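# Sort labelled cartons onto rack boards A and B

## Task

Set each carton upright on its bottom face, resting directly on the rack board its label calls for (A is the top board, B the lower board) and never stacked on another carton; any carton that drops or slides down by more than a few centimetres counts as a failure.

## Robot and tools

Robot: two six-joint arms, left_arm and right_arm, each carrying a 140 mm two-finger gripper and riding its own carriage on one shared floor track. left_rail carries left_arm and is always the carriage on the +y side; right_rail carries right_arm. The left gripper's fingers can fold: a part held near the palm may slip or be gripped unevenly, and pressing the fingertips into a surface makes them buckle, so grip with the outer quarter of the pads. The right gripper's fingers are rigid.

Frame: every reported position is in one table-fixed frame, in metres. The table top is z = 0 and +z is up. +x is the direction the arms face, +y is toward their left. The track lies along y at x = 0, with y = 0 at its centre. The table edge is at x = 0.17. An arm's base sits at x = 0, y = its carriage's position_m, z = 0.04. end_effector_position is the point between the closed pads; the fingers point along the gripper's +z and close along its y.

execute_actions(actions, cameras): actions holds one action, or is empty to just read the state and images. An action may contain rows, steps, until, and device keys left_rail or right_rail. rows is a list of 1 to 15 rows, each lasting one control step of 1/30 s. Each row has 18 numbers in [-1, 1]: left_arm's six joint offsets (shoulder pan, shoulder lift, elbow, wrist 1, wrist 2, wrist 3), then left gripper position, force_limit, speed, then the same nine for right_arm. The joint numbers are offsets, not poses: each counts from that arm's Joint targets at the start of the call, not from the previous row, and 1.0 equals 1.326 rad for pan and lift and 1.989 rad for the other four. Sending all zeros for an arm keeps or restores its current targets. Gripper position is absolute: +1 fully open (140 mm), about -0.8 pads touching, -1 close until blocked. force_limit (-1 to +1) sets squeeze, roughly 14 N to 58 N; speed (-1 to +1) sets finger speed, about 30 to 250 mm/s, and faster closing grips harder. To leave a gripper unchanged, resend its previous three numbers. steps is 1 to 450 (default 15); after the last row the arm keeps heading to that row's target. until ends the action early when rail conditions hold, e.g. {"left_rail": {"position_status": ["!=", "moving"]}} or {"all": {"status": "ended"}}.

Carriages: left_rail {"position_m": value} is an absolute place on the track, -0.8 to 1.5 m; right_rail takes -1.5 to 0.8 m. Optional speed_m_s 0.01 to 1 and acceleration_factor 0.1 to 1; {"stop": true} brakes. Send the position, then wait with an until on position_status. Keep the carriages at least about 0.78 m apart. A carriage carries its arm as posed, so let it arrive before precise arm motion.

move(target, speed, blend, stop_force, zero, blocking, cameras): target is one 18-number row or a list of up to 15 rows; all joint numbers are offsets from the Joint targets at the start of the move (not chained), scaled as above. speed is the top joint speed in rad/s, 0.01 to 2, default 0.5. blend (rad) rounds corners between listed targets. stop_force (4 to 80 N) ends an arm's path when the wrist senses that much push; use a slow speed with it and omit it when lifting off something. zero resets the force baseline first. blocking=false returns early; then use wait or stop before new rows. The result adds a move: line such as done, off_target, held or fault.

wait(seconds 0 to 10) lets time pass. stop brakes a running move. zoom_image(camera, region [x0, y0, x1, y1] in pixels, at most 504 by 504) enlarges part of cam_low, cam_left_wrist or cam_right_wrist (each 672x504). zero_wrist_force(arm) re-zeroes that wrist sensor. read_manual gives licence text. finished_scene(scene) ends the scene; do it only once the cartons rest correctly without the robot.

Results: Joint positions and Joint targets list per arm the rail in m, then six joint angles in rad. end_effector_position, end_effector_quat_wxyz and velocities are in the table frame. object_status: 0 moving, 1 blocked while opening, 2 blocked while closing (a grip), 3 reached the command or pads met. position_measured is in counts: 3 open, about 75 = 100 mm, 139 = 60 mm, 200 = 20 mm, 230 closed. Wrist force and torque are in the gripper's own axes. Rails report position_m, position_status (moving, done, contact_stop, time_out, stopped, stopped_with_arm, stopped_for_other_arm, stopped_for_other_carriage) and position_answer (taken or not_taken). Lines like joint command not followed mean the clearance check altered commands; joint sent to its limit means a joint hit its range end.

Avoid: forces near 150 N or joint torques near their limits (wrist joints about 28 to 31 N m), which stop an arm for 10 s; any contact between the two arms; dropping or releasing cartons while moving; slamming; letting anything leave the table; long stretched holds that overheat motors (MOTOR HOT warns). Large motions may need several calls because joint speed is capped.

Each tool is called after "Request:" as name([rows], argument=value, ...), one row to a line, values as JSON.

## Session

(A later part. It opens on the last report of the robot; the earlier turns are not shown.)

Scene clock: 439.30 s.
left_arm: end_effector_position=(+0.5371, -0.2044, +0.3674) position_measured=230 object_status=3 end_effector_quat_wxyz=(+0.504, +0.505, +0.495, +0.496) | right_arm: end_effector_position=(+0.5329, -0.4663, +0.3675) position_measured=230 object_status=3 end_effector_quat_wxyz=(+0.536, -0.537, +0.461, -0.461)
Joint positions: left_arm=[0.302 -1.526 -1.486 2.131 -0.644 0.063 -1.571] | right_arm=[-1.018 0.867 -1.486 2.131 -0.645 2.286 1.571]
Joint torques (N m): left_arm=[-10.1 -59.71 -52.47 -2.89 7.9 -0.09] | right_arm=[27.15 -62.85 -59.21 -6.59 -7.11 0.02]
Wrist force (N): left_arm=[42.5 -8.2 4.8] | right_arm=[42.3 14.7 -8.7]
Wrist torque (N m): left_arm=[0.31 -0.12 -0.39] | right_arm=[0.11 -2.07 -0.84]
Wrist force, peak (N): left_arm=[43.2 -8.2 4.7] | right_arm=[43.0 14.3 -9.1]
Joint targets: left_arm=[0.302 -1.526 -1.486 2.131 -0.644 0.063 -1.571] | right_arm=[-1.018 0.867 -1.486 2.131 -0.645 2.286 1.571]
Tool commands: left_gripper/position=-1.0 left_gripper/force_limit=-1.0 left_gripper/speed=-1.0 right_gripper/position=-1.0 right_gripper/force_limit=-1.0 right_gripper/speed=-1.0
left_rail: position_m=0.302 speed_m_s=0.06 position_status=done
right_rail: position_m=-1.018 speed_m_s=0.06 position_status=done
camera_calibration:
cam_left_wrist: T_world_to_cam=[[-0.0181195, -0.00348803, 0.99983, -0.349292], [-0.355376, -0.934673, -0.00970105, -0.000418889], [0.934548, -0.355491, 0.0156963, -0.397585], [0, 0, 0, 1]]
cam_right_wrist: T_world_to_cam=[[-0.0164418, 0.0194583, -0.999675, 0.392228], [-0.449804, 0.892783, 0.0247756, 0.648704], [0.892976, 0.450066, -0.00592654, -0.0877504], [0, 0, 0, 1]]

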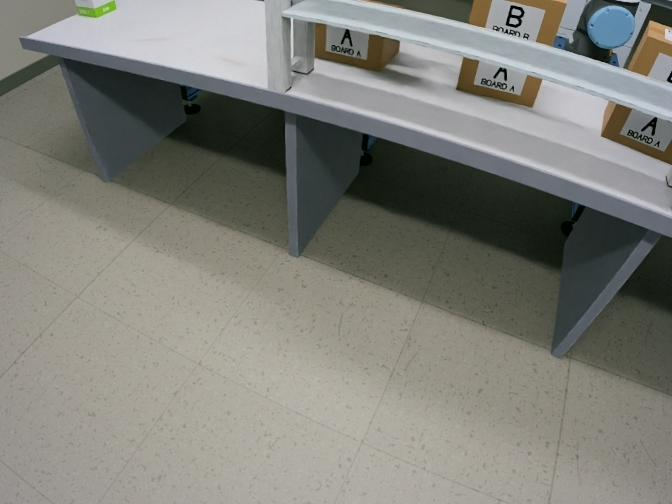

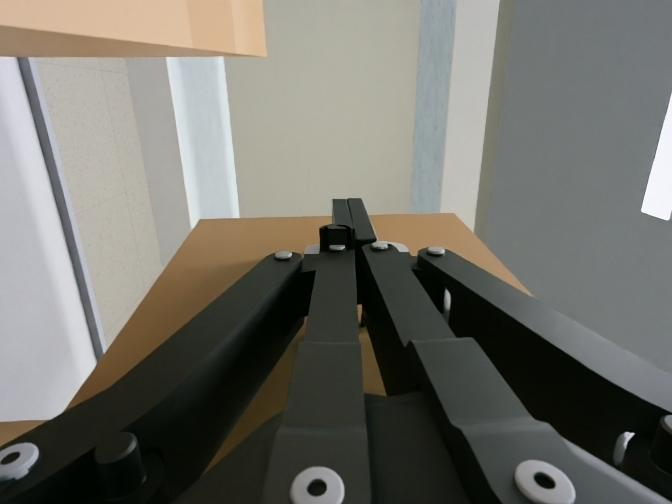

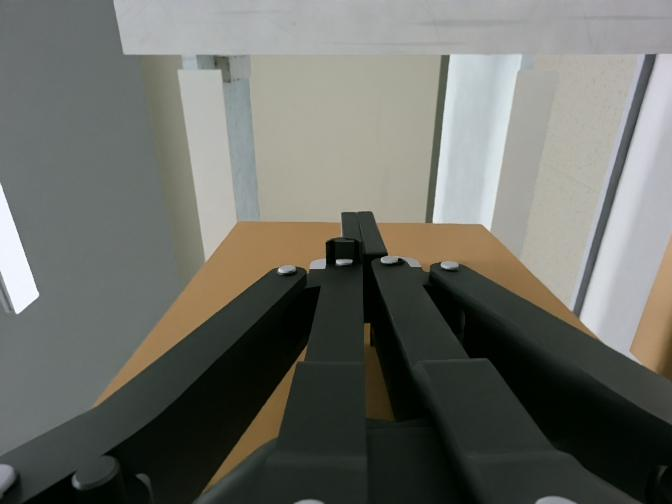

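Request:
move([
  [0.0974,0.0342,-0.0261,0.0033,0.0649,0,-1,-1,-1,-0.0716,0.0342,-0.0261,0.0033,-0.0477,0,-1,-1,-1],
  [0.1864,0.0747,-0.0586,0.0088,0.1243,0,-1,-1,-1,-0.1327,0.0747,-0.0586,0.0088,-0.0885,0,-1,-1,-1],
  [0.2668,0.1198,-0.0972,0.0173,0.1779,0,-1,-1,-1,-0.1848,0.1198,-0.0972,0.0173,-0.1232,0,-1,-1,-1],
  [0.3387,0.1689,-0.1414,0.0289,0.2258,0,-1,-1,-1,-0.2293,0.1689,-0.1414,0.0289,-0.1529,0,-1,-1,-1],
], speed=0.1, blend=0.01)

Scene clock: 479.93 s.
left_arm: end_effector_position=(+0.8071, -0.2044, +0.3670) position_measured=230 object_status=3 end_effector_quat_wxyz=(+0.504, +0.505, +0.495, +0.496) | right_arm: end_effector_position=(+0.8031, -0.4662, +0.3674) position_measured=230 object_status=3 end_effector_quat_wxyz=(+0.536, -0.537, +0.461, -0.461)
Joint positions: left_arm=[0.302 -1.077 -1.262 1.85 -0.587 0.512 -1.571] | right_arm=[-1.018 0.563 -1.262 1.85 -0.587 1.982 1.571]
Joint torques (N m): left_arm=[-24.56 -51.81 -74.51 -1.54 20.88 0.17] | right_arm=[12.58 -66.01 -63.82 -4.3 -18.43 0.19]
Wrist force (N): left_arm=[41.4 -8.3 5.8] | right_arm=[41.3 13.6 -9.4]
Wrist torque (N m): left_arm=[0.30 0.29 -0.34] | right_arm=[-0.02 -2.09 -0.82]
Wrist force, peak (N): left_arm=[57.3 -7.3 7.2] | right_arm=[56.3 15.9 -13.7]
Joint targets: left_arm=[0.302 -1.077 -1.262 1.850 -0.587 0.512 -1.571] | right_arm=[-1.018 0.563 -1.262 1.850 -0.587 1.982 1.571]
left_rail: position_m=0.302 speed_m_s=0.06 position_status=done
right_rail: position_m=-1.018 speed_m_s=0.06 position_status=done
move: done
camera_calibration:
cam_left_wrist: T_world_to_cam=[[-0.017306, -0.00345695, 0.999844, -0.344677], [-0.355411, -0.934663, -0.00938328, 0.0954509], [0.93455, -0.355518, 0.0149466, -0.64966], [0, 0, 0, 1]]
cam_right_wrist: T_world_to_cam=[[-0.0167226, 0.0194994, -0.99967, 0.396789], [-0.449911, 0.892725, 0.0249395, 0.770083], [0.892917, 0.450179, -0.00615567, -0.328871], [0, 0, 0, 1]]

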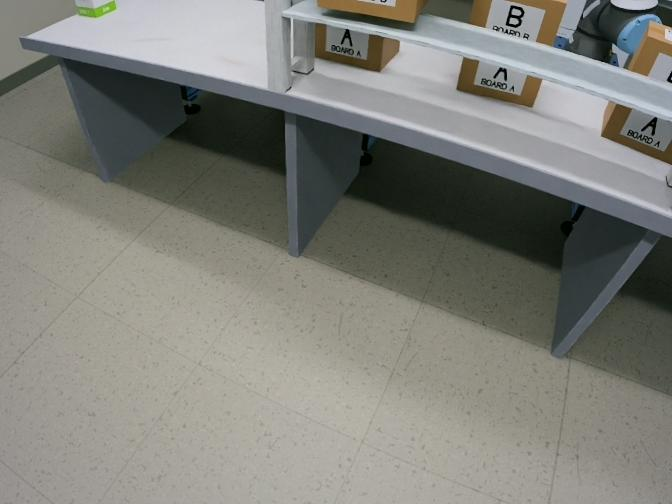

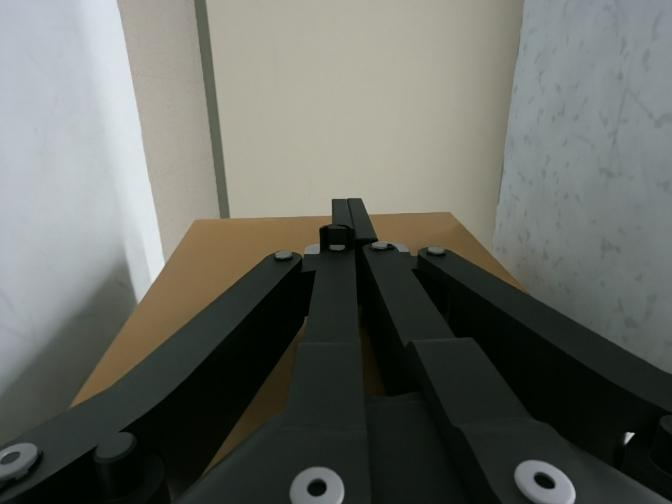

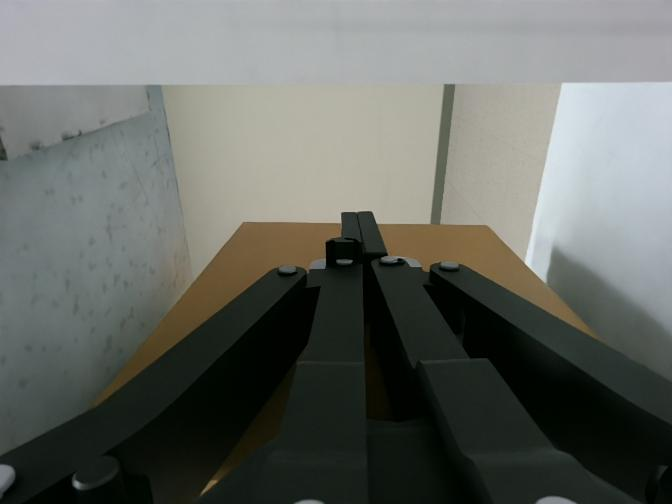

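Request:
move(target=[0,0.0222,0.0113,-0.0261,0,0,-1,-1,-1,0,0.0222,0.0113,-0.0261,0,0,-1,-1,-1], speed=0.02, stop_force=8)

Request:
zoom_image(camera="cam_low", region=[270, 0, 470, 100])

Scene clock: 490.93 s.
left_arm: end_effector_position=(+0.8073, -0.2043, +0.3370) position_measured=230 object_status=3 end_effector_quat_wxyz=(+0.504, +0.505, +0.495, +0.496) | right_arm: end_effector_position=(+0.8032, -0.4662, +0.3374) position_measured=230 object_status=3 end_effector_quat_wxyz=(+0.536, -0.537, +0.461, -0.461)
Joint positions: left_arm=[0.302 -1.077 -1.232 1.873 -0.638 0.512 -1.571] | right_arm=[-1.018 0.563 -1.233 1.873 -0.639 1.982 1.571]
Joint torques (N m): left_arm=[-28.31 -55.75 -52.01 -10.35 19.64 0.14] | right_arm=[16.41 -69.26 -47.64 -16.01 -16.39 -0.02]
Wrist force (N): left_arm=[39.8 -7.4 5.4] | right_arm=[39.6 13.2 -9.2]
Wrist torque (N m): left_arm=[0.42 0.21 -0.32] | right_arm=[-0.01 -2.07 -0.80]
Wrist force, peak (N): left_arm=[43.6 -8.2 6.5] | right_arm=[43.2 13.5 -10.7]
Joint targets: left_arm=[0.302 -1.077 -1.232 1.873 -0.638 0.512 -1.571] | right_arm=[-1.018 0.563 -1.233 1.873 -0.639 1.982 1.571]
left_rail: position_m=0.302 speed_m_s=0.06 position_status=done
right_rail: position_m=-1.018 speed_m_s=0.06 position_status=done
move: done
camera_calibration:
cam_left_wrist: T_world_to_cam=[[-0.0173015, -0.00346556, 0.999844, -0.314703], [-0.355348, -0.934687, -0.00938872, 0.095213], [0.934574, -0.355455, 0.01494, -0.649326], [0, 0, 0, 1]]
cam_right_wrist: T_world_to_cam=[[-0.016734, 0.0194927, -0.99967, 0.366817], [-0.449858, 0.892752, 0.0249383, 0.7709], [0.892944, 0.450126, -0.00617041, -0.329212], [0, 0, 0, 1]]

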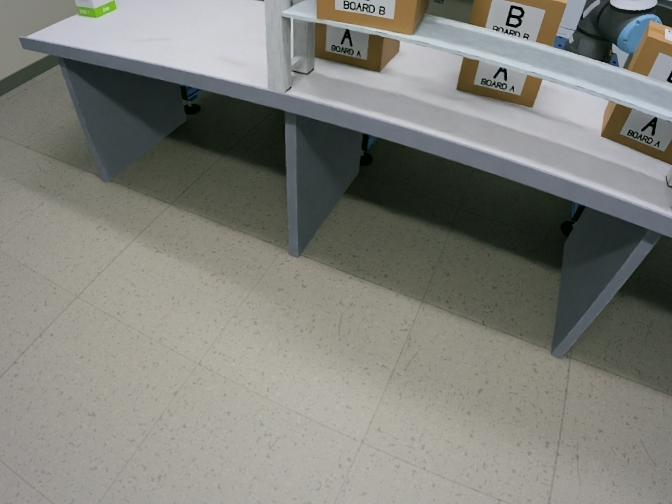

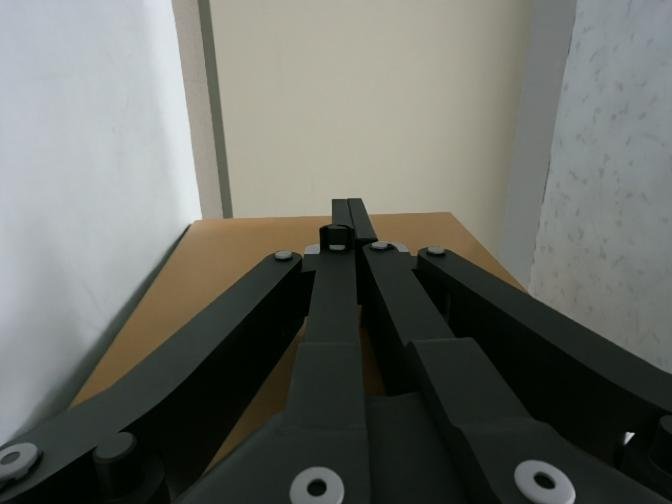

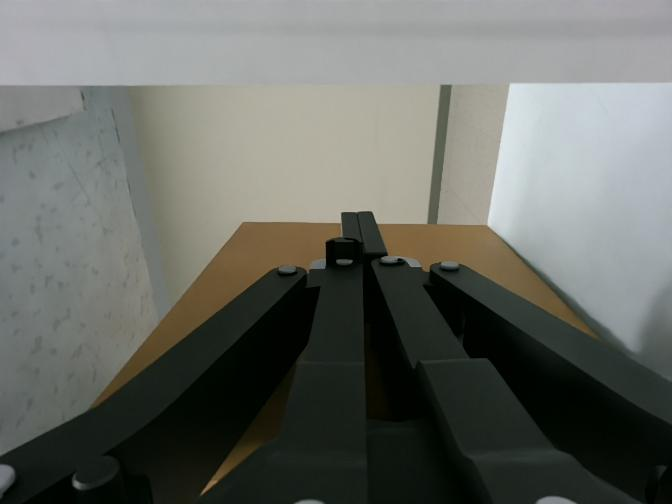

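Scaled by 2.520.

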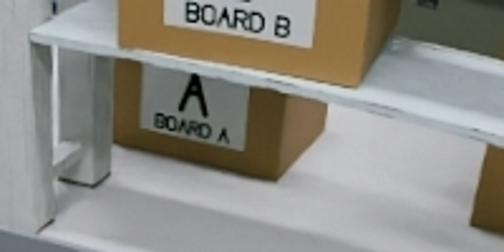

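Request:
move(target=[0,0.0158,0.0068,-0.0173,0,0,-1,-1,-1,0,0.0158,0.0068,-0.0173,0,0,-1,-1,-1], speed=0.012, stop_force=8, cameras=["cam_low"])

Request:
zoom_image(camera="cam_low", region=[270, 0, 470, 100])

Scene clock: 501.63 s.
left_arm: end_effector_position=(+0.8073, -0.2044, +0.3314) position_measured=230 object_status=3 end_effector_quat_wxyz=(+0.504, +0.505, +0.495, +0.496) | right_arm: end_effector_position=(+0.8033, -0.4662, +0.3316) position_measured=230 object_status=3 end_effector_quat_wxyz=(+0.536, -0.537, +0.461, -0.461)
Joint positions: left_arm=[0.302 -1.077 -1.227 1.877 -0.648 0.512 -1.571] | right_arm=[-1.018 0.563 -1.227 1.877 -0.649 1.982 1.571]
Joint torques (N m): left_arm=[-35.69 -92.45 -71.1 -1.91 17.77 0.42] | right_arm=[23.09 -88.62 -58.74 -3.24 -14.98 0.08]
Wrist force (N): left_arm=[42.7 -2.7 3.5] | right_arm=[42.8 6.8 -11.5]
Wrist torque (N m): left_arm=[-0.35 -0.12 -0.39] | right_arm=[-0.22 -2.14 -0.70]
Wrist force, peak (N): left_arm=[43.6 -6.9 4.6] | right_arm=[43.7 4.0 -12.8]
Joint targets: left_arm=[0.302 -1.077 -1.227 1.877 -0.648 0.512 -1.571] | right_arm=[-1.018 0.563 -1.227 1.877 -0.649 1.982 1.571]
left_rail: position_m=0.302 speed_m_s=0.06 position_status=done
right_rail: position_m=-1.018 speed_m_s=0.06 position_status=done
move: contact (left_arm, right_arm); left_arm: the wrist 1 is farthest, 0.024 rad from its target; right_arm: the wrist 1 is farthest, 0.024 rad from its target
Images, in order: cam_low.

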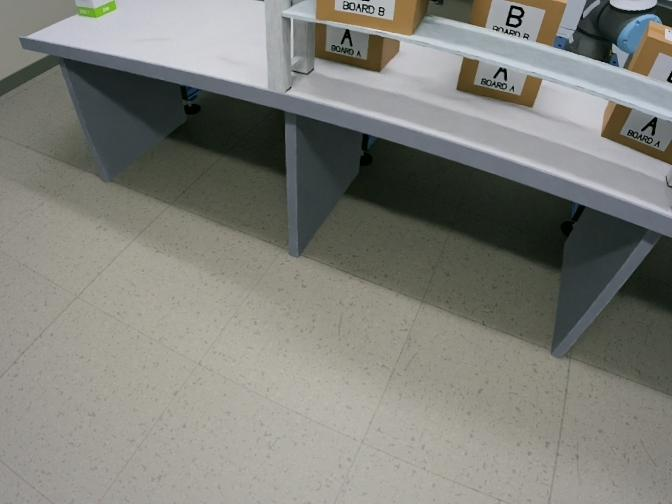

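Scaled by 2.520.

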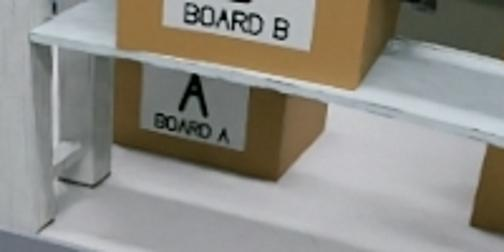

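Request:
move([
  [0.014,-0.0195,0.0175,-0.0056,0.0093,0,-1,-1,-1,-0.0245,-0.0195,0.0175,-0.0056,-0.0163,0,-1,-1,-1],
  [-0.1425,-0.1142,0.1027,-0.0276,-0.095,0,-1,-1,-1,0.0705,-0.1142,0.1027,-0.0276,0.047,0,-1,-1,-1],
  [-0.337,-0.1906,0.1638,-0.0377,-0.2247,0,-1,-1,-1,0.2044,-0.1906,0.1638,-0.0377,0.1363,0,-1,-1,-1],
], speed=[0.03,0.25,0.3], blend=[0,0.02,0])

Request:
zoom_image(camera="cam_low", region=[270, 0, 470, 100])

Scene clock: 537.50 s.
left_arm: end_effector_position=(+0.5372, -0.1802, +0.3328) position_measured=230 object_status=3 end_effector_quat_wxyz=(+0.505, +0.505, +0.495, +0.495) | right_arm: end_effector_position=(+0.5335, -0.4906, +0.3332) position_measured=230 object_status=3 end_effector_quat_wxyz=(+0.537, -0.536, +0.461, -0.461)
Joint positions: left_arm=[0.302 -1.524 -1.479 2.202 -0.723 0.065 -1.571] | right_arm=[-1.018 0.834 -1.479 2.202 -0.724 2.253 1.571]
Joint torques (N m): left_arm=[-14.48 -67.31 -25.19 -2.11 -3.67 0.02] | right_arm=[11.2 -61.01 -25.88 -6.48 4 0.14]
Wrist force (N): left_arm=[-3.1 -1.0 1.2] | right_arm=[-0.9 5.9 1.9]
Wrist torque (N m): left_arm=[-0.26 0.59 -0.51] | right_arm=[0.67 0.09 -0.31]
Wrist force, peak (N): left_arm=[43.0 -2.4 3.3] | right_arm=[43.4 7.8 -11.1]
Joint targets: left_arm=[0.302 -1.524 -1.479 2.202 -0.723 0.065 -1.571] | right_arm=[-1.018 0.834 -1.479 2.202 -0.724 2.253 1.571]
left_rail: position_m=0.302 speed_m_s=0.06 position_status=done
right_rail: position_m=-1.018 speed_m_s=0.06 position_status=done
move: done
camera_calibration:
cam_left_wrist: T_world_to_cam=[[-0.018199, -0.00170633, 0.999833, -0.314299], [-0.355273, -0.934728, -0.00806189, 0.0212935], [0.934585, -0.35536, 0.0164049, -0.388791], [0, 0, 0, 1]]
cam_right_wrist: T_world_to_cam=[[-0.0153108, 0.0207348, -0.999668, 0.358421], [-0.44982, 0.892758, 0.0254067, 0.671276], [0.892988, 0.45006, -0.00434194, -0.0780737], [0, 0, 0, 1]]

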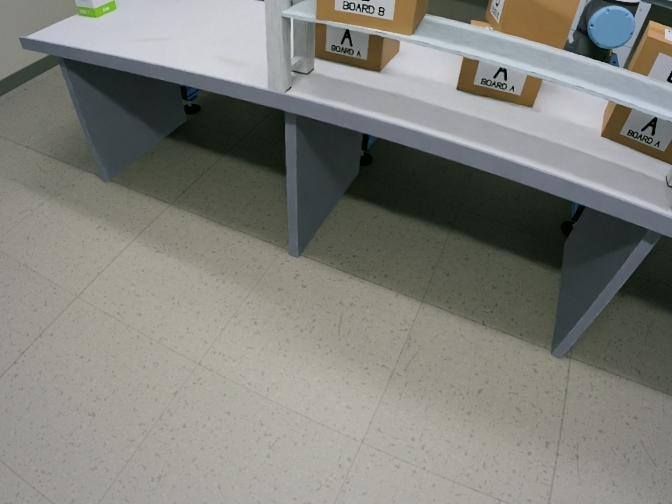

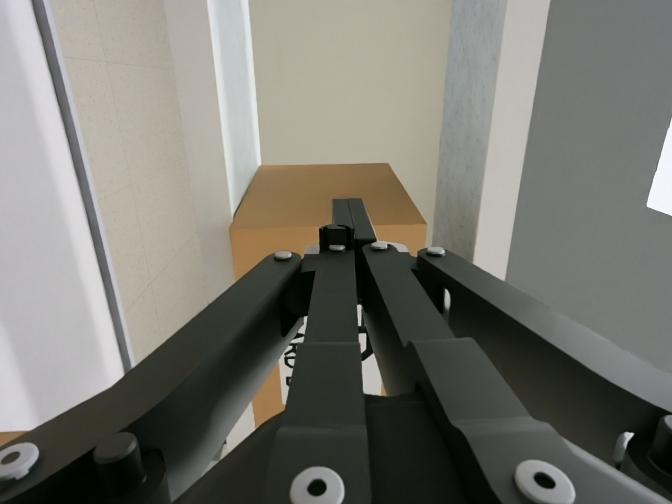

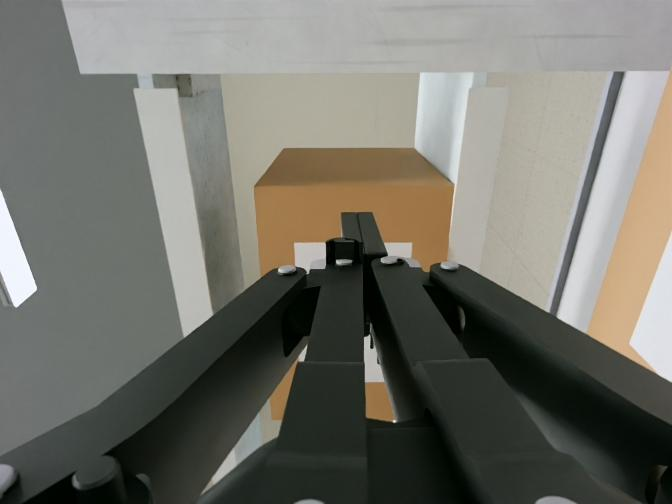

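Scaled by 2.520.

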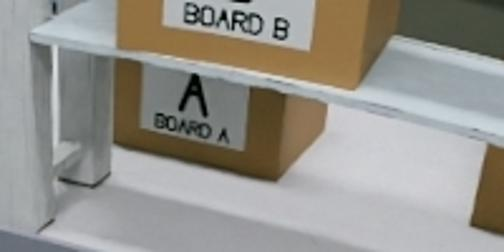

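Request:
zoom_image(camera="cam_low", region=[420, 0, 672, 160])

Request:
zoom_image(camera="cam_right_wrist", region=[400, 0, 672, 400])

Scaled by 2.000.

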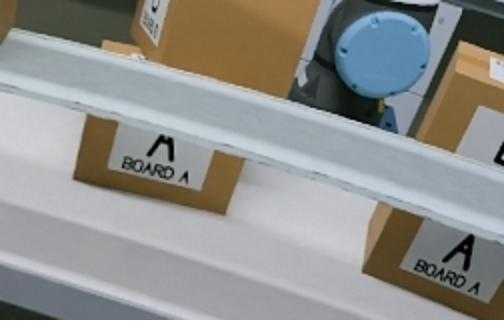

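Scaled by 1.260.

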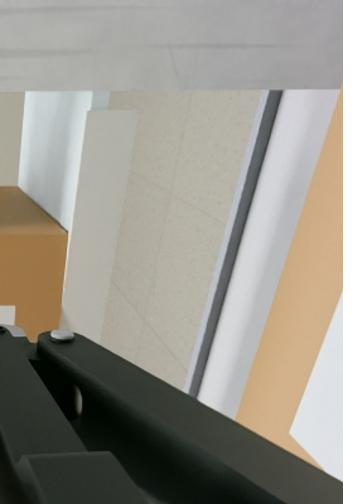

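Request:
execute_actions([
  {"left_rail":{"position_m":0.25},"right_rail":{"position_m":-1.07},"steps":90,"until":{"all":{"status":"ended"}}},
], cameras=["cam_low"])

Request:
zoom_image(camera="cam_low", region=[420, 0, 672, 160])

Scene clock: 554.00 s.
left_arm: end_effector_position=(+0.5371, -0.2321, +0.3328) position_measured=230 object_status=3 end_effector_quat_wxyz=(+0.505, +0.505, +0.495, +0.495) | right_arm: end_effector_position=(+0.5334, -0.5426, +0.3332) position_measured=230 object_status=3 end_effector_quat_wxyz=(+0.537, -0.536, +0.461, -0.461)
Joint positions: left_arm=[0.25 -1.524 -1.479 2.202 -0.723 0.065 -1.571] | right_arm=[-1.07 0.834 -1.479 2.202 -0.724 2.253 1.571]
Joint torques (N m): left_arm=[-12.42 -56.12 -30.89 1.16 1.56 0.17] | right_arm=[10.79 -57.56 -33.6 -3.43 2.96 0.2]
Wrist force (N): left_arm=[0.1 0.2 0.1] | right_arm=[-0.9 6.0 2.1]
Wrist torque (N m): left_arm=[0.11 0.10 -0.30] | right_arm=[0.65 0.09 -0.32]
Wrist force, peak (N): left_arm=[-3.7 -1.9 1.6] | right_arm=[-1.1 6.3 2.1]
Joint targets: left_arm=[0.250 -1.524 -1.479 2.202 -0.723 0.065 -1.571] | right_arm=[-1.070 0.834 -1.479 2.202 -0.724 2.253 1.571]
Tool commands: left_gripper/position=-1.0 left_gripper/force_limit=-1.0 left_gripper/speed=-1.0 right_gripper/position=-1.0 right_gripper/force_limit=-1.0 right_gripper/speed=-1.0
left_rail: position_m=0.250 speed_m_s=0.06 position_status=done
right_rail: position_m=-1.070 speed_m_s=0.06 position_status=done
Images, in order: cam_low.

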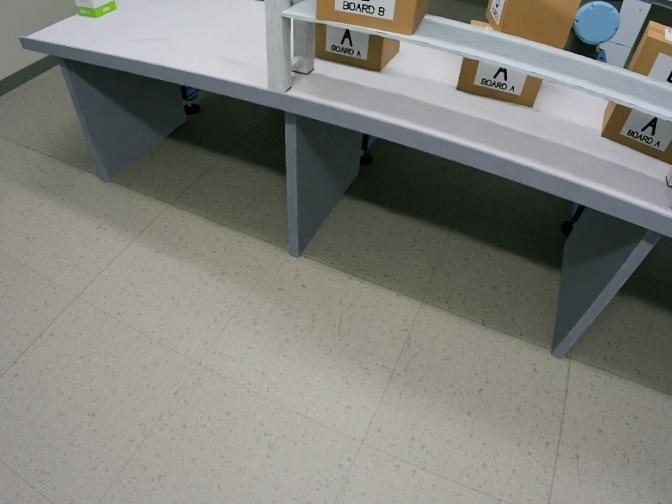

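Scaled by 2.000.

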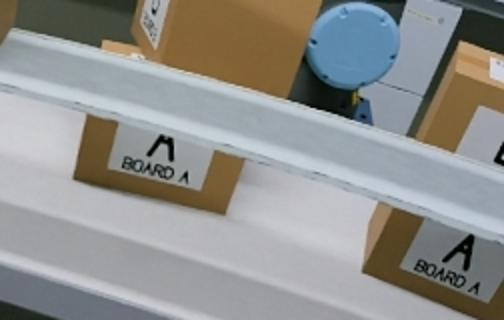

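Request:
move(target=[0,-0.1489,-0.1222,0.2214,0,0,-1,-1,-1,0,-0.1489,-0.1222,0.2214,0,-0.7899,-1,-1,-1], speed=0.6, cameras=[])

Request:
execute_actions([
  {"left_rail":{"position_m":0.8,"speed_m_s":0.5,"acceleration_factor":0.5},"right_rail":{"position_m":-0.5,"speed_m_s":0.3,"acceleration_factor":0.3},"steps":150,"until":{"all":{"status":"ended"}}},
])

Scene clock: 573.90 s.
Wrist force, peak (N): left_arm=[0.8 -0.8 -0.1] | right_arm=[-0.7 6.6 2.2]
left_rail: position_m=0.250 speed_m_s=0.06 position_status=done
right_rail: position_m=-1.070 speed_m_s=0.06 position_status=done
move: done

Scene clock: 577.53 s.
left_arm: end_effector_position=(+0.5371, +0.3183, +0.5508) position_measured=230 object_status=3 end_effector_quat_wxyz=(+0.505, +0.504, +0.495, +0.495) | right_arm: end_effector_position=(+0.5331, +0.0270, +0.5512) position_measured=230 object_status=3 end_effector_quat_wxyz=(-0.054, +0.705, +0.053, +0.705)
Joint positions: left_arm=[0.8 -1.524 -1.677 1.959 -0.283 0.065 -1.571] | right_arm=[-0.5 0.834 -1.677 1.959 -0.284 2.253 0]
Joint torques (N m): left_arm=[-8.86 -20.38 -37.88 0.64 0.48 0.03] | right_arm=[5.73 -28.45 -43.77 -0.33 1.93 -2.31]
Wrist force (N): left_arm=[0.0 0.1 -0.1] | right_arm=[-1.6 5.2 0.1]
Wrist torque (N m): left_arm=[0.12 0.12 -0.32] | right_arm=[1.00 -0.08 0.12]
Wrist force, peak (N): left_arm=[-1.4 -0.2 -0.2] | right_arm=[-1.5 6.8 -0.1]
Joint targets: left_arm=[0.800 -1.524 -1.677 1.959 -0.283 0.065 -1.571] | right_arm=[-0.500 0.834 -1.677 1.959 -0.284 2.253 0.000]
Tool commands: left_gripper/position=-1.0 left_gripper/force_limit=-1.0 left_gripper/speed=-1.0 right_gripper/position=-1.0 right_gripper/force_limit=-1.0 right_gripper/speed=-1.0
left_rail: position_m=0.800 speed_m_s=0.50 position_status=done
right_rail: position_m=-0.500 speed_m_s=0.30 position_status=done
camera_calibration:
cam_left_wrist: T_world_to_cam=[[-0.0182074, -0.00152482, 0.999833, -0.531428], [-0.35528, -0.934727, -0.00789535, 0.488833], [0.934583, -0.355364, 0.0164772, -0.21516], [0, 0, 0, 1]]
cam_right_wrist: T_world_to_cam=[[0.138337, -0.990121, -0.022861, -0.027421], [-0.309225, -0.021252, -0.950751, 0.691197], [0.940873, 0.138593, -0.30911, -0.15885], [0, 0, 0, 1]]

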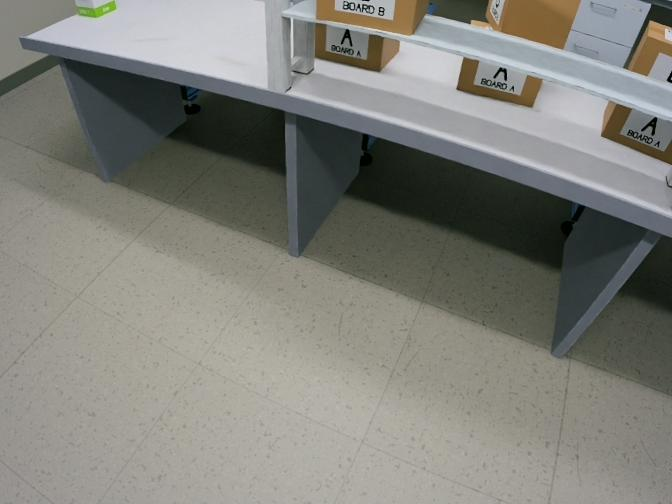

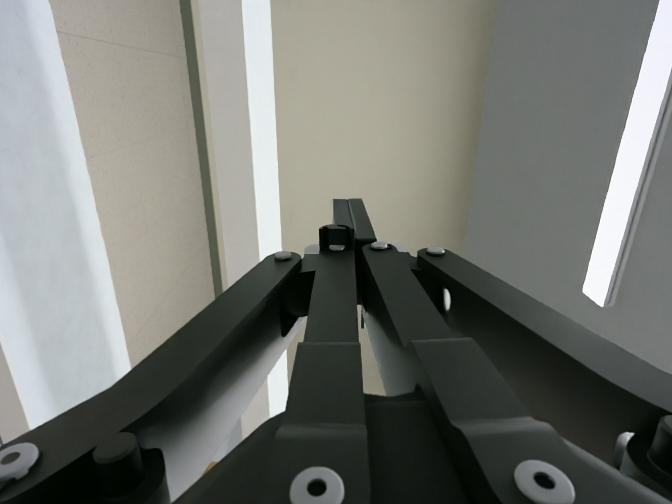

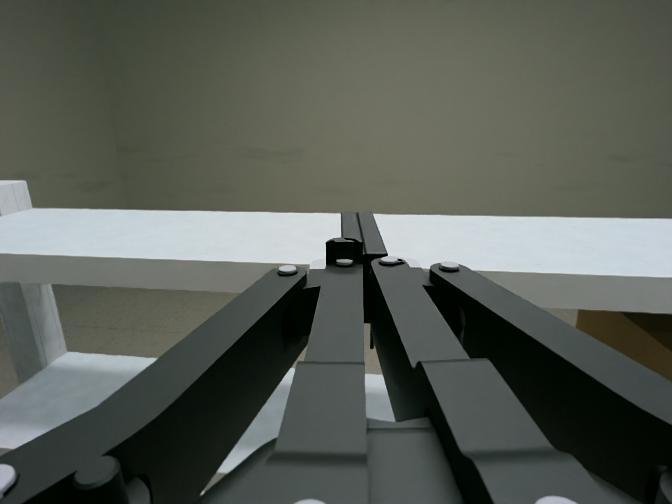

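Request:
move(target=[0,0,0,0,0,0,-1,-1,-1,0,0,0,-0.4525,0,0,-1,-1,-1], speed=0.6, cameras=["cam_right_wrist"])

Scene clock: 588.10 s.
left_arm: end_effector_position=(+0.5371, +0.3183, +0.5507) position_measured=230 object_status=3 end_effector_quat_wxyz=(+0.505, +0.505, +0.495, +0.495) | right_arm: end_effector_position=(+0.5288, +0.0223, +0.8035) position_measured=230 object_status=3 end_effector_quat_wxyz=(-0.260, +0.411, -0.163, +0.858)
Joint positions: left_arm=[0.8 -1.524 -1.677 1.959 -0.283 0.065 -1.571] | right_arm=[-0.5 0.834 -1.677 1.959 -1.183 2.253 0]
Joint torques (N m): left_arm=[-9.03 -20.38 -39.98 -1.22 -0.79 0.47] | right_arm=[6.01 -42.06 -38.53 -10.72 -0.2 -1.96]
Wrist force (N): left_arm=[0.0 0.3 -0.3] | right_arm=[-1.5 6.2 0.7]
Wrist torque (N m): left_arm=[0.14 0.12 -0.32] | right_arm=[0.89 -0.09 -0.23]
Wrist force, peak (N): left_arm=[0.1 0.0 -0.6] | right_arm=[-1.2 7.0 0.6]
Joint targets: left_arm=[0.800 -1.524 -1.677 1.959 -0.283 0.065 -1.571] | right_arm=[-0.500 0.834 -1.677 1.959 -1.183 2.253 0.000]
left_rail: position_m=0.800 speed_m_s=0.50 position_status=done
right_rail: position_m=-0.500 speed_m_s=0.30 position_status=done
move: done
camera_calibration:
cam_right_wrist: T_world_to_cam=[[0.313052, -0.797586, -0.515611, 0.273529], [0.247903, 0.592701, -0.766322, 0.473171], [0.916811, 0.112078, 0.38327, -0.619155], [0, 0, 0, 1]]
Images, in order: cam_right_wrist.

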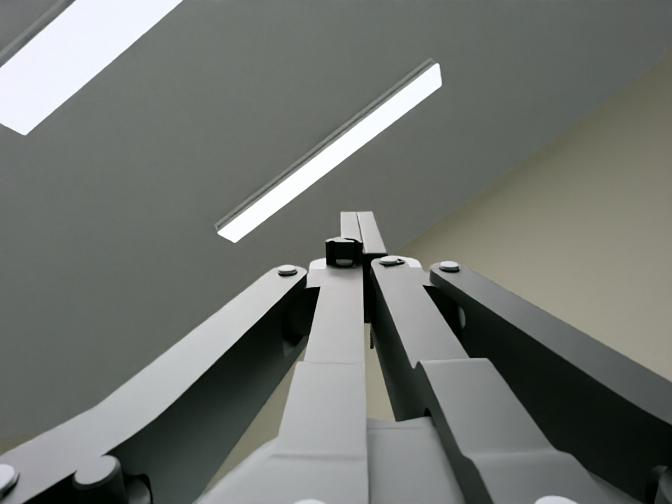

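Request:
move(target=[0,0,0,0,0,0,-1,-1,-1,0,0,0,0.7542,0,0,-1,-1,-1], speed=0.7, cameras=["cam_right_wrist"])

Scene clock: 595.93 s.
left_arm: end_effector_position=(+0.5371, +0.3183, +0.5507) position_measured=230 object_status=3 end_effector_quat_wxyz=(+0.505, +0.505, +0.495, +0.495) | right_arm: end_effector_position=(+0.4567, -0.0571, +0.4227) position_measured=230 object_status=3 end_effector_quat_wxyz=(+0.092, +0.825, +0.195, +0.522)
Joint positions: left_arm=[0.8 -1.524 -1.677 1.959 -0.283 0.065 -1.571] | right_arm=[-0.5 0.834 -1.677 1.959 0.316 2.253 0]
Joint torques (N m): left_arm=[-4.31 -18.24 -43.06 -0.89 -1.77 -0.03] | right_arm=[3.89 -40.36 -40.7 4.16 2.39 -1.72]
Wrist force (N): left_arm=[0.1 -0.1 0.2] | right_arm=[-1.6 4.7 -0.1]
Wrist torque (N m): left_arm=[0.08 0.12 -0.32] | right_arm=[1.13 0.03 0.21]
Wrist force, peak (N): left_arm=[-0.3 -0.4 0.0] | right_arm=[-1.2 6.6 1.0]
Joint targets: left_arm=[0.800 -1.524 -1.677 1.959 -0.283 0.065 -1.571] | right_arm=[-0.500 0.834 -1.677 1.959 0.316 2.253 0.000]
left_rail: position_m=0.800 speed_m_s=0.50 position_status=done
right_rail: position_m=-0.500 speed_m_s=0.30 position_status=done
move: done
camera_calibration:
cam_right_wrist: T_world_to_cam=[[0.204775, -0.916906, 0.342565, -0.283704], [-0.643668, -0.389808, -0.65859, 0.551856], [0.737399, -0.085635, -0.670006, 0.117635], [0, 0, 0, 1]]
Images, in order: cam_right_wrist.

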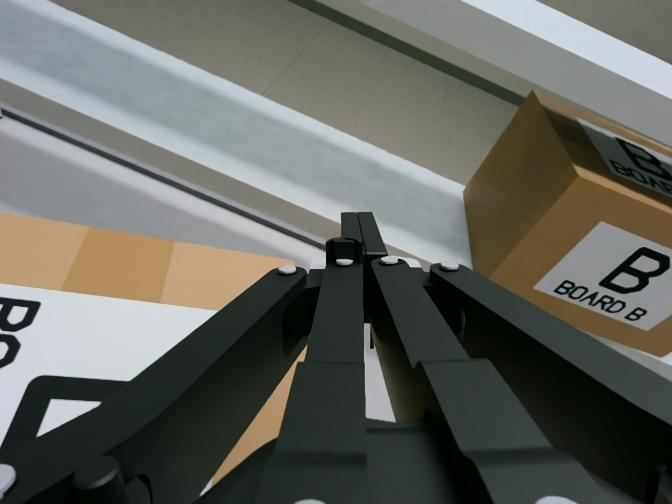

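Request:
move(target=[0,0,0,0,0,0,-1,-1,-1,0,0,-0.2011,0.3268,0,0,-1,-1,-1], speed=0.7, cameras=["cam_right_wrist"])

Scene clock: 613.47 s.
left_arm: end_effector_position=(+0.5371, +0.3183, +0.5507) position_measured=230 object_status=3 end_effector_quat_wxyz=(+0.505, +0.505, +0.495, +0.495) | right_arm: end_effector_position=(+0.4249, -0.0922, +0.6193) position_measured=230 object_status=3 end_effector_quat_wxyz=(+0.151, +0.854, +0.249, +0.431)
Joint positions: left_arm=[0.8 -1.524 -1.677 1.959 -0.283 0.065 -1.571] | right_arm=[-0.5 0.834 -1.677 1.559 0.966 2.253 0]
Joint torques (N m): left_arm=[-0.4 -18.65 -46.7 -1.18 -2.22 -0.01] | right_arm=[1.78 -29.84 -47.4 6.9 2.23 -1.71]
Wrist force (N): left_arm=[0.1 -0.1 -0.2] | right_arm=[-1.6 4.7 0.2]
Wrist torque (N m): left_arm=[0.08 0.11 -0.32] | right_arm=[1.19 0.10 0.16]
Wrist force, peak (N): left_arm=[0.3 -0.1 -0.6] | right_arm=[-0.6 6.0 -1.2]
Joint targets: left_arm=[0.800 -1.524 -1.677 1.959 -0.283 0.065 -1.571] | right_arm=[-0.500 0.834 -1.677 1.559 0.966 2.253 0.000]
left_rail: position_m=0.800 speed_m_s=0.50 position_status=done
right_rail: position_m=-0.500 speed_m_s=0.30 position_status=done
move: done
camera_calibration:
cam_right_wrist: T_world_to_cam=[[0.273062, -0.841654, 0.465892, -0.475143], [-0.738118, -0.493891, -0.459622, 0.554515], [0.616943, -0.218378, -0.756103, 0.362089], [0, 0, 0, 1]]
Images, in order: cam_right_wrist.

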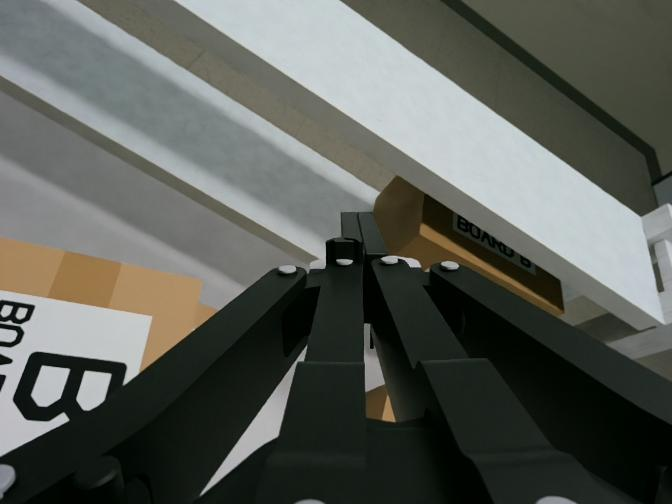

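Request:
move(target=[-0.3406,0.0034,0.094,-0.0957,-0.3494,0,-1,-1,-1,0.106,-0.0156,0.306,-0.7219,-0.061,0.7899,-1,-1,-1], speed=0.7, cameras=[])

Request:
execute_actions([
  {"left_rail":{"position_m":0.56,"speed_m_s":0.2,"acceleration_factor":0.3},"right_rail":{"position_m":-0.72,"speed_m_s":0.2,"acceleration_factor":0.3},"steps":150,"until":{"all":{"status":"ended"}}},
])

Scene clock: 664.50 s.
Wrist force, peak (N): left_arm=[-0.9 0.4 -0.6] | right_arm=[-1.6 6.9 1.9]
left_rail: position_m=0.800 speed_m_s=0.50 position_status=done
right_rail: position_m=-0.500 speed_m_s=0.30 position_status=done
move: done

Scene clock: 666.93 s.
left_arm: end_effector_position=(+0.3162, +0.1571, +0.4497) position_measured=230 object_status=3 end_effector_quat_wxyz=(+0.441, +0.441, +0.553, +0.553) | right_arm: end_effector_position=(+0.4104, -0.1280, +0.4493) position_measured=230 object_status=3 end_effector_quat_wxyz=(+0.592, -0.592, +0.387, -0.387)
Joint positions: left_arm=[0.56 -1.976 -1.672 2.146 -0.473 -0.63 -1.571] | right_arm=[-0.72 0.974 -1.698 2.168 -0.469 2.132 1.571]
Joint torques (N m): left_arm=[-9.67 -17.14 -43.51 -0.19 -1.42 0.19] | right_arm=[10.55 -39.27 -35.48 -5.72 -0.99 2.84]
Wrist force (N): left_arm=[0.1 0.2 0.0] | right_arm=[-1.2 6.3 2.3]
Wrist torque (N m): left_arm=[0.13 0.11 -0.31] | right_arm=[0.74 0.12 -0.36]
Wrist force, peak (N): left_arm=[0.9 0.2 0.2] | right_arm=[-1.5 6.5 2.3]
Joint targets: left_arm=[0.560 -1.976 -1.672 2.146 -0.473 -0.630 -1.571] | right_arm=[-0.720 0.974 -1.698 2.168 -0.469 2.132 1.571]
Tool commands: left_gripper/position=-1.0 left_gripper/force_limit=-1.0 left_gripper/speed=-1.0 right_gripper/position=-1.0 right_gripper/force_limit=-1.0 right_gripper/speed=-1.0
left_rail: position_m=0.560 speed_m_s=0.20 position_status=done
right_rail: position_m=-0.720 speed_m_s=0.20 position_status=done
camera_calibration:
cam_left_wrist: T_world_to_cam=[[-0.0175866, -0.00698434, 0.999821, -0.43394], [-0.119652, -0.992775, -0.00903976, 0.194029], [0.99266, -0.11979, 0.0166238, -0.119797], [0, 0, 0, 1]]
cam_right_wrist: T_world_to_cam=[[-0.0211985, 0.0142957, -0.999673, 0.46671], [-0.665578, 0.745916, 0.0247808, 0.359223], [0.746027, 0.665886, -0.00629745, -0.0420235], [0, 0, 0, 1]]

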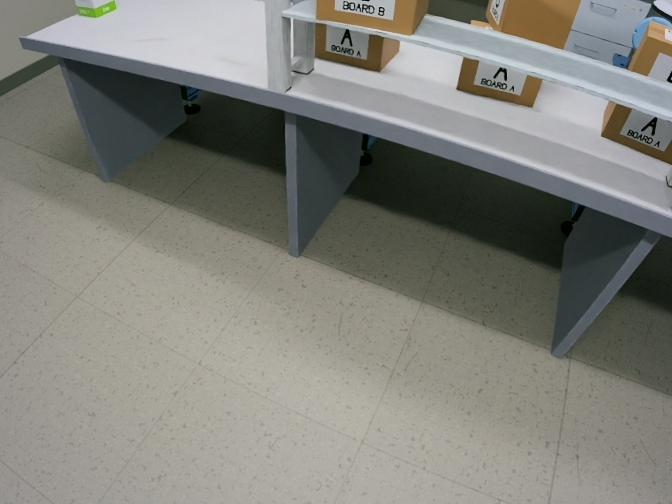

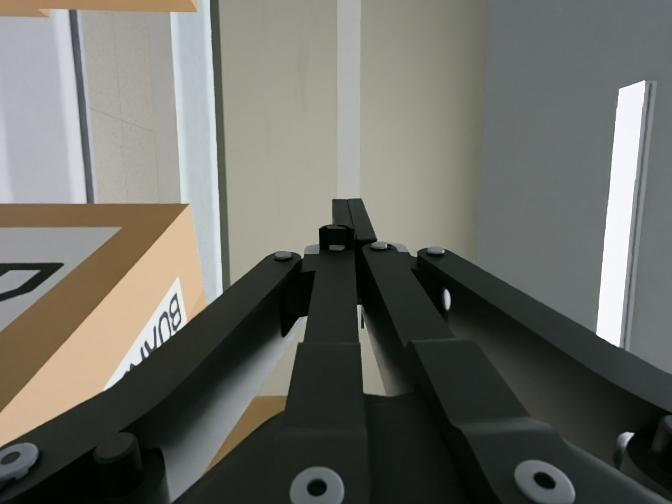

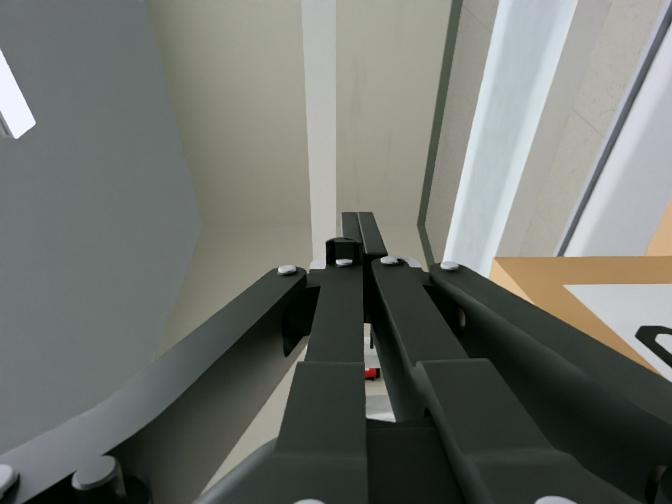

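Request:
zoom_image(camera="cam_right_wrist", region=[440, 150, 672, 400])

Request:
zoom_image(camera="cam_left_wrist", region=[0, 170, 320, 500])

Request:
zoom_image(camera="cam_low", region=[440, 0, 600, 110])

Scaled by 2.016.

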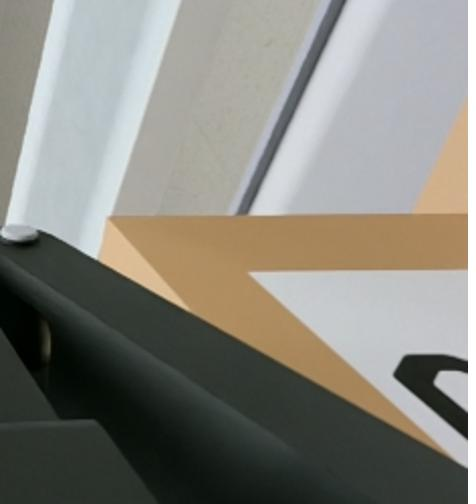

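Scaled by 1.527.

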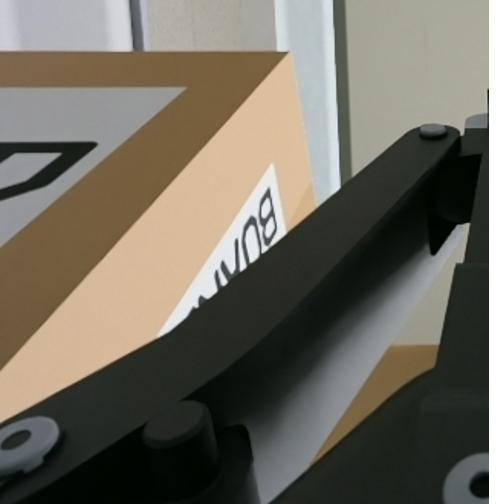

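Scaled by 3.150.

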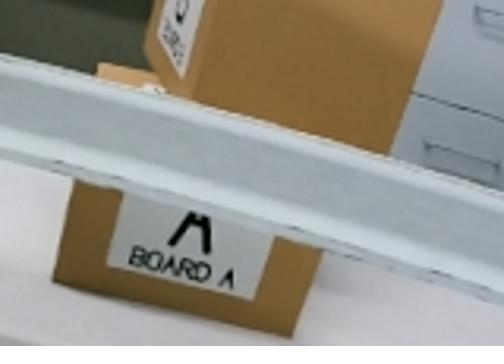

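Request:
execute_actions([
  {"left_rail":{"position_m":0.567},"right_rail":{"position_m":-0.713},"steps":60,"until":{"all":{"status":"ended"}}},
], cameras=[])

Request:
move(target=[-0.0201,0.2012,0.0909,-0.2255,-0.0134,0,-1,-1,-1,0.0186,0.2032,0.0951,-0.2306,0.0122,0,-1,-1,-1], speed=0.2)

Scene clock: 710.60 s.
Wrist force, peak (N): left_arm=[-1.2 -0.1 -0.3] | right_arm=[-1.0 6.5 2.3]
Tool commands: left_gripper/position=-1.0 left_gripper/force_limit=-1.0 left_gripper/speed=-1.0 right_gripper/position=-1.0 right_gripper/force_limit=-1.0 right_gripper/speed=-1.0
left_rail: position_m=0.567 speed_m_s=0.20 position_status=done
right_rail: position_m=-0.713 speed_m_s=0.20 position_status=done

Scene clock: 713.37 s.
left_arm: end_effector_position=(+0.3035, +0.1646, +0.2500) position_measured=230 object_status=3 end_effector_quat_wxyz=(+0.441, +0.441, +0.553, +0.553) | right_arm: end_effector_position=(+0.3976, -0.1208, +0.2494) position_measured=230 object_status=3 end_effector_quat_wxyz=(+0.592, -0.592, +0.387, -0.387)
Joint positions: left_arm=[0.567 -2.002 -1.406 2.327 -0.921 -0.656 -1.571] | right_arm=[-0.713 0.999 -1.428 2.357 -0.928 2.156 1.571]
Joint torques (N m): left_arm=[-15.79 -21.61 -16.12 -0.79 -2.29 -0.2] | right_arm=[11.05 -32.31 -18.35 -6.42 3.48 2.65]
Wrist force (N): left_arm=[0.0 -0.2 0.0] | right_arm=[-1.4 5.8 2.3]
Wrist torque (N m): left_arm=[0.02 0.11 -0.30] | right_arm=[0.63 0.15 -0.33]
Wrist force, peak (N): left_arm=[0.1 1.5 0.0] | right_arm=[-1.2 6.8 2.2]
Joint targets: left_arm=[0.567 -2.002 -1.405 2.327 -0.922 -0.656 -1.571] | right_arm=[-0.713 0.999 -1.428 2.357 -0.928 2.156 1.571]
left_rail: position_m=0.567 speed_m_s=0.20 position_status=done
right_rail: position_m=-0.713 speed_m_s=0.20 position_status=done
move: done
camera_calibration:
cam_left_wrist: T_world_to_cam=[[-0.017201, -0.0060887, 0.999834, -0.234748], [-0.119651, -0.992783, -0.00810424, 0.197955], [0.992667, -0.119771, 0.0163484, -0.102844], [0, 0, 0, 1]]
cam_right_wrist: T_world_to_cam=[[-0.0211377, 0.0143471, -0.999674, 0.266444], [-0.665868, 0.745658, 0.0247811, 0.350442], [0.74577, 0.666175, -0.0062082, -0.0384175], [0, 0, 0, 1]]

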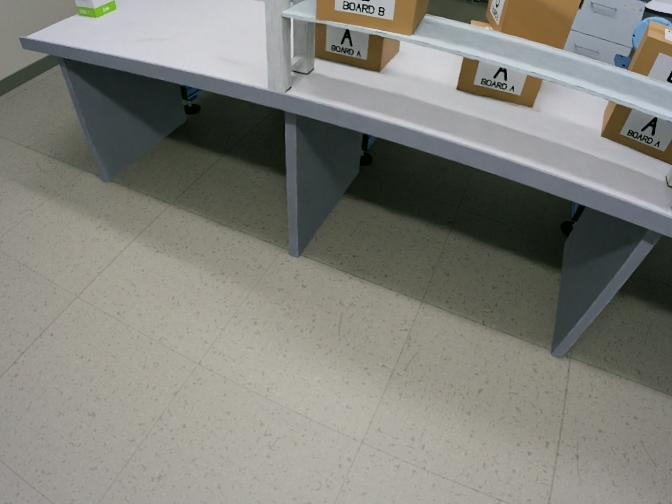

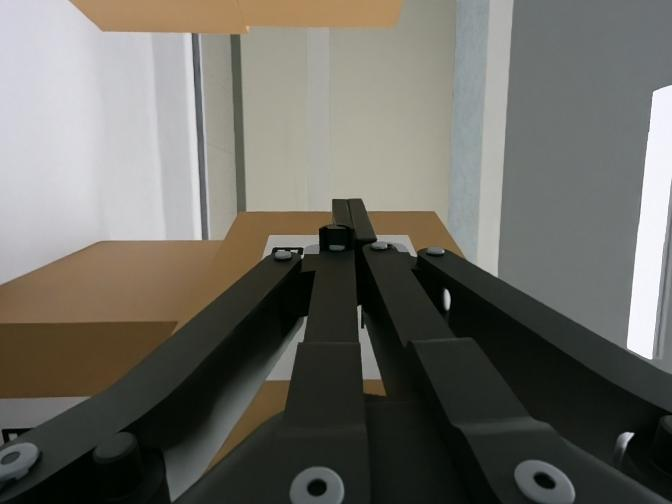

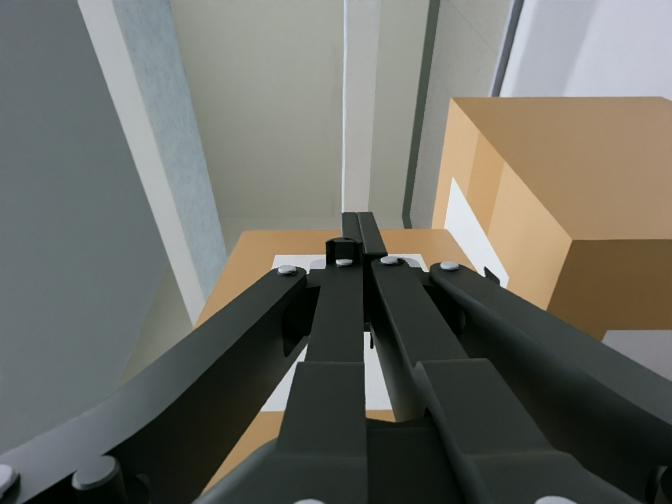

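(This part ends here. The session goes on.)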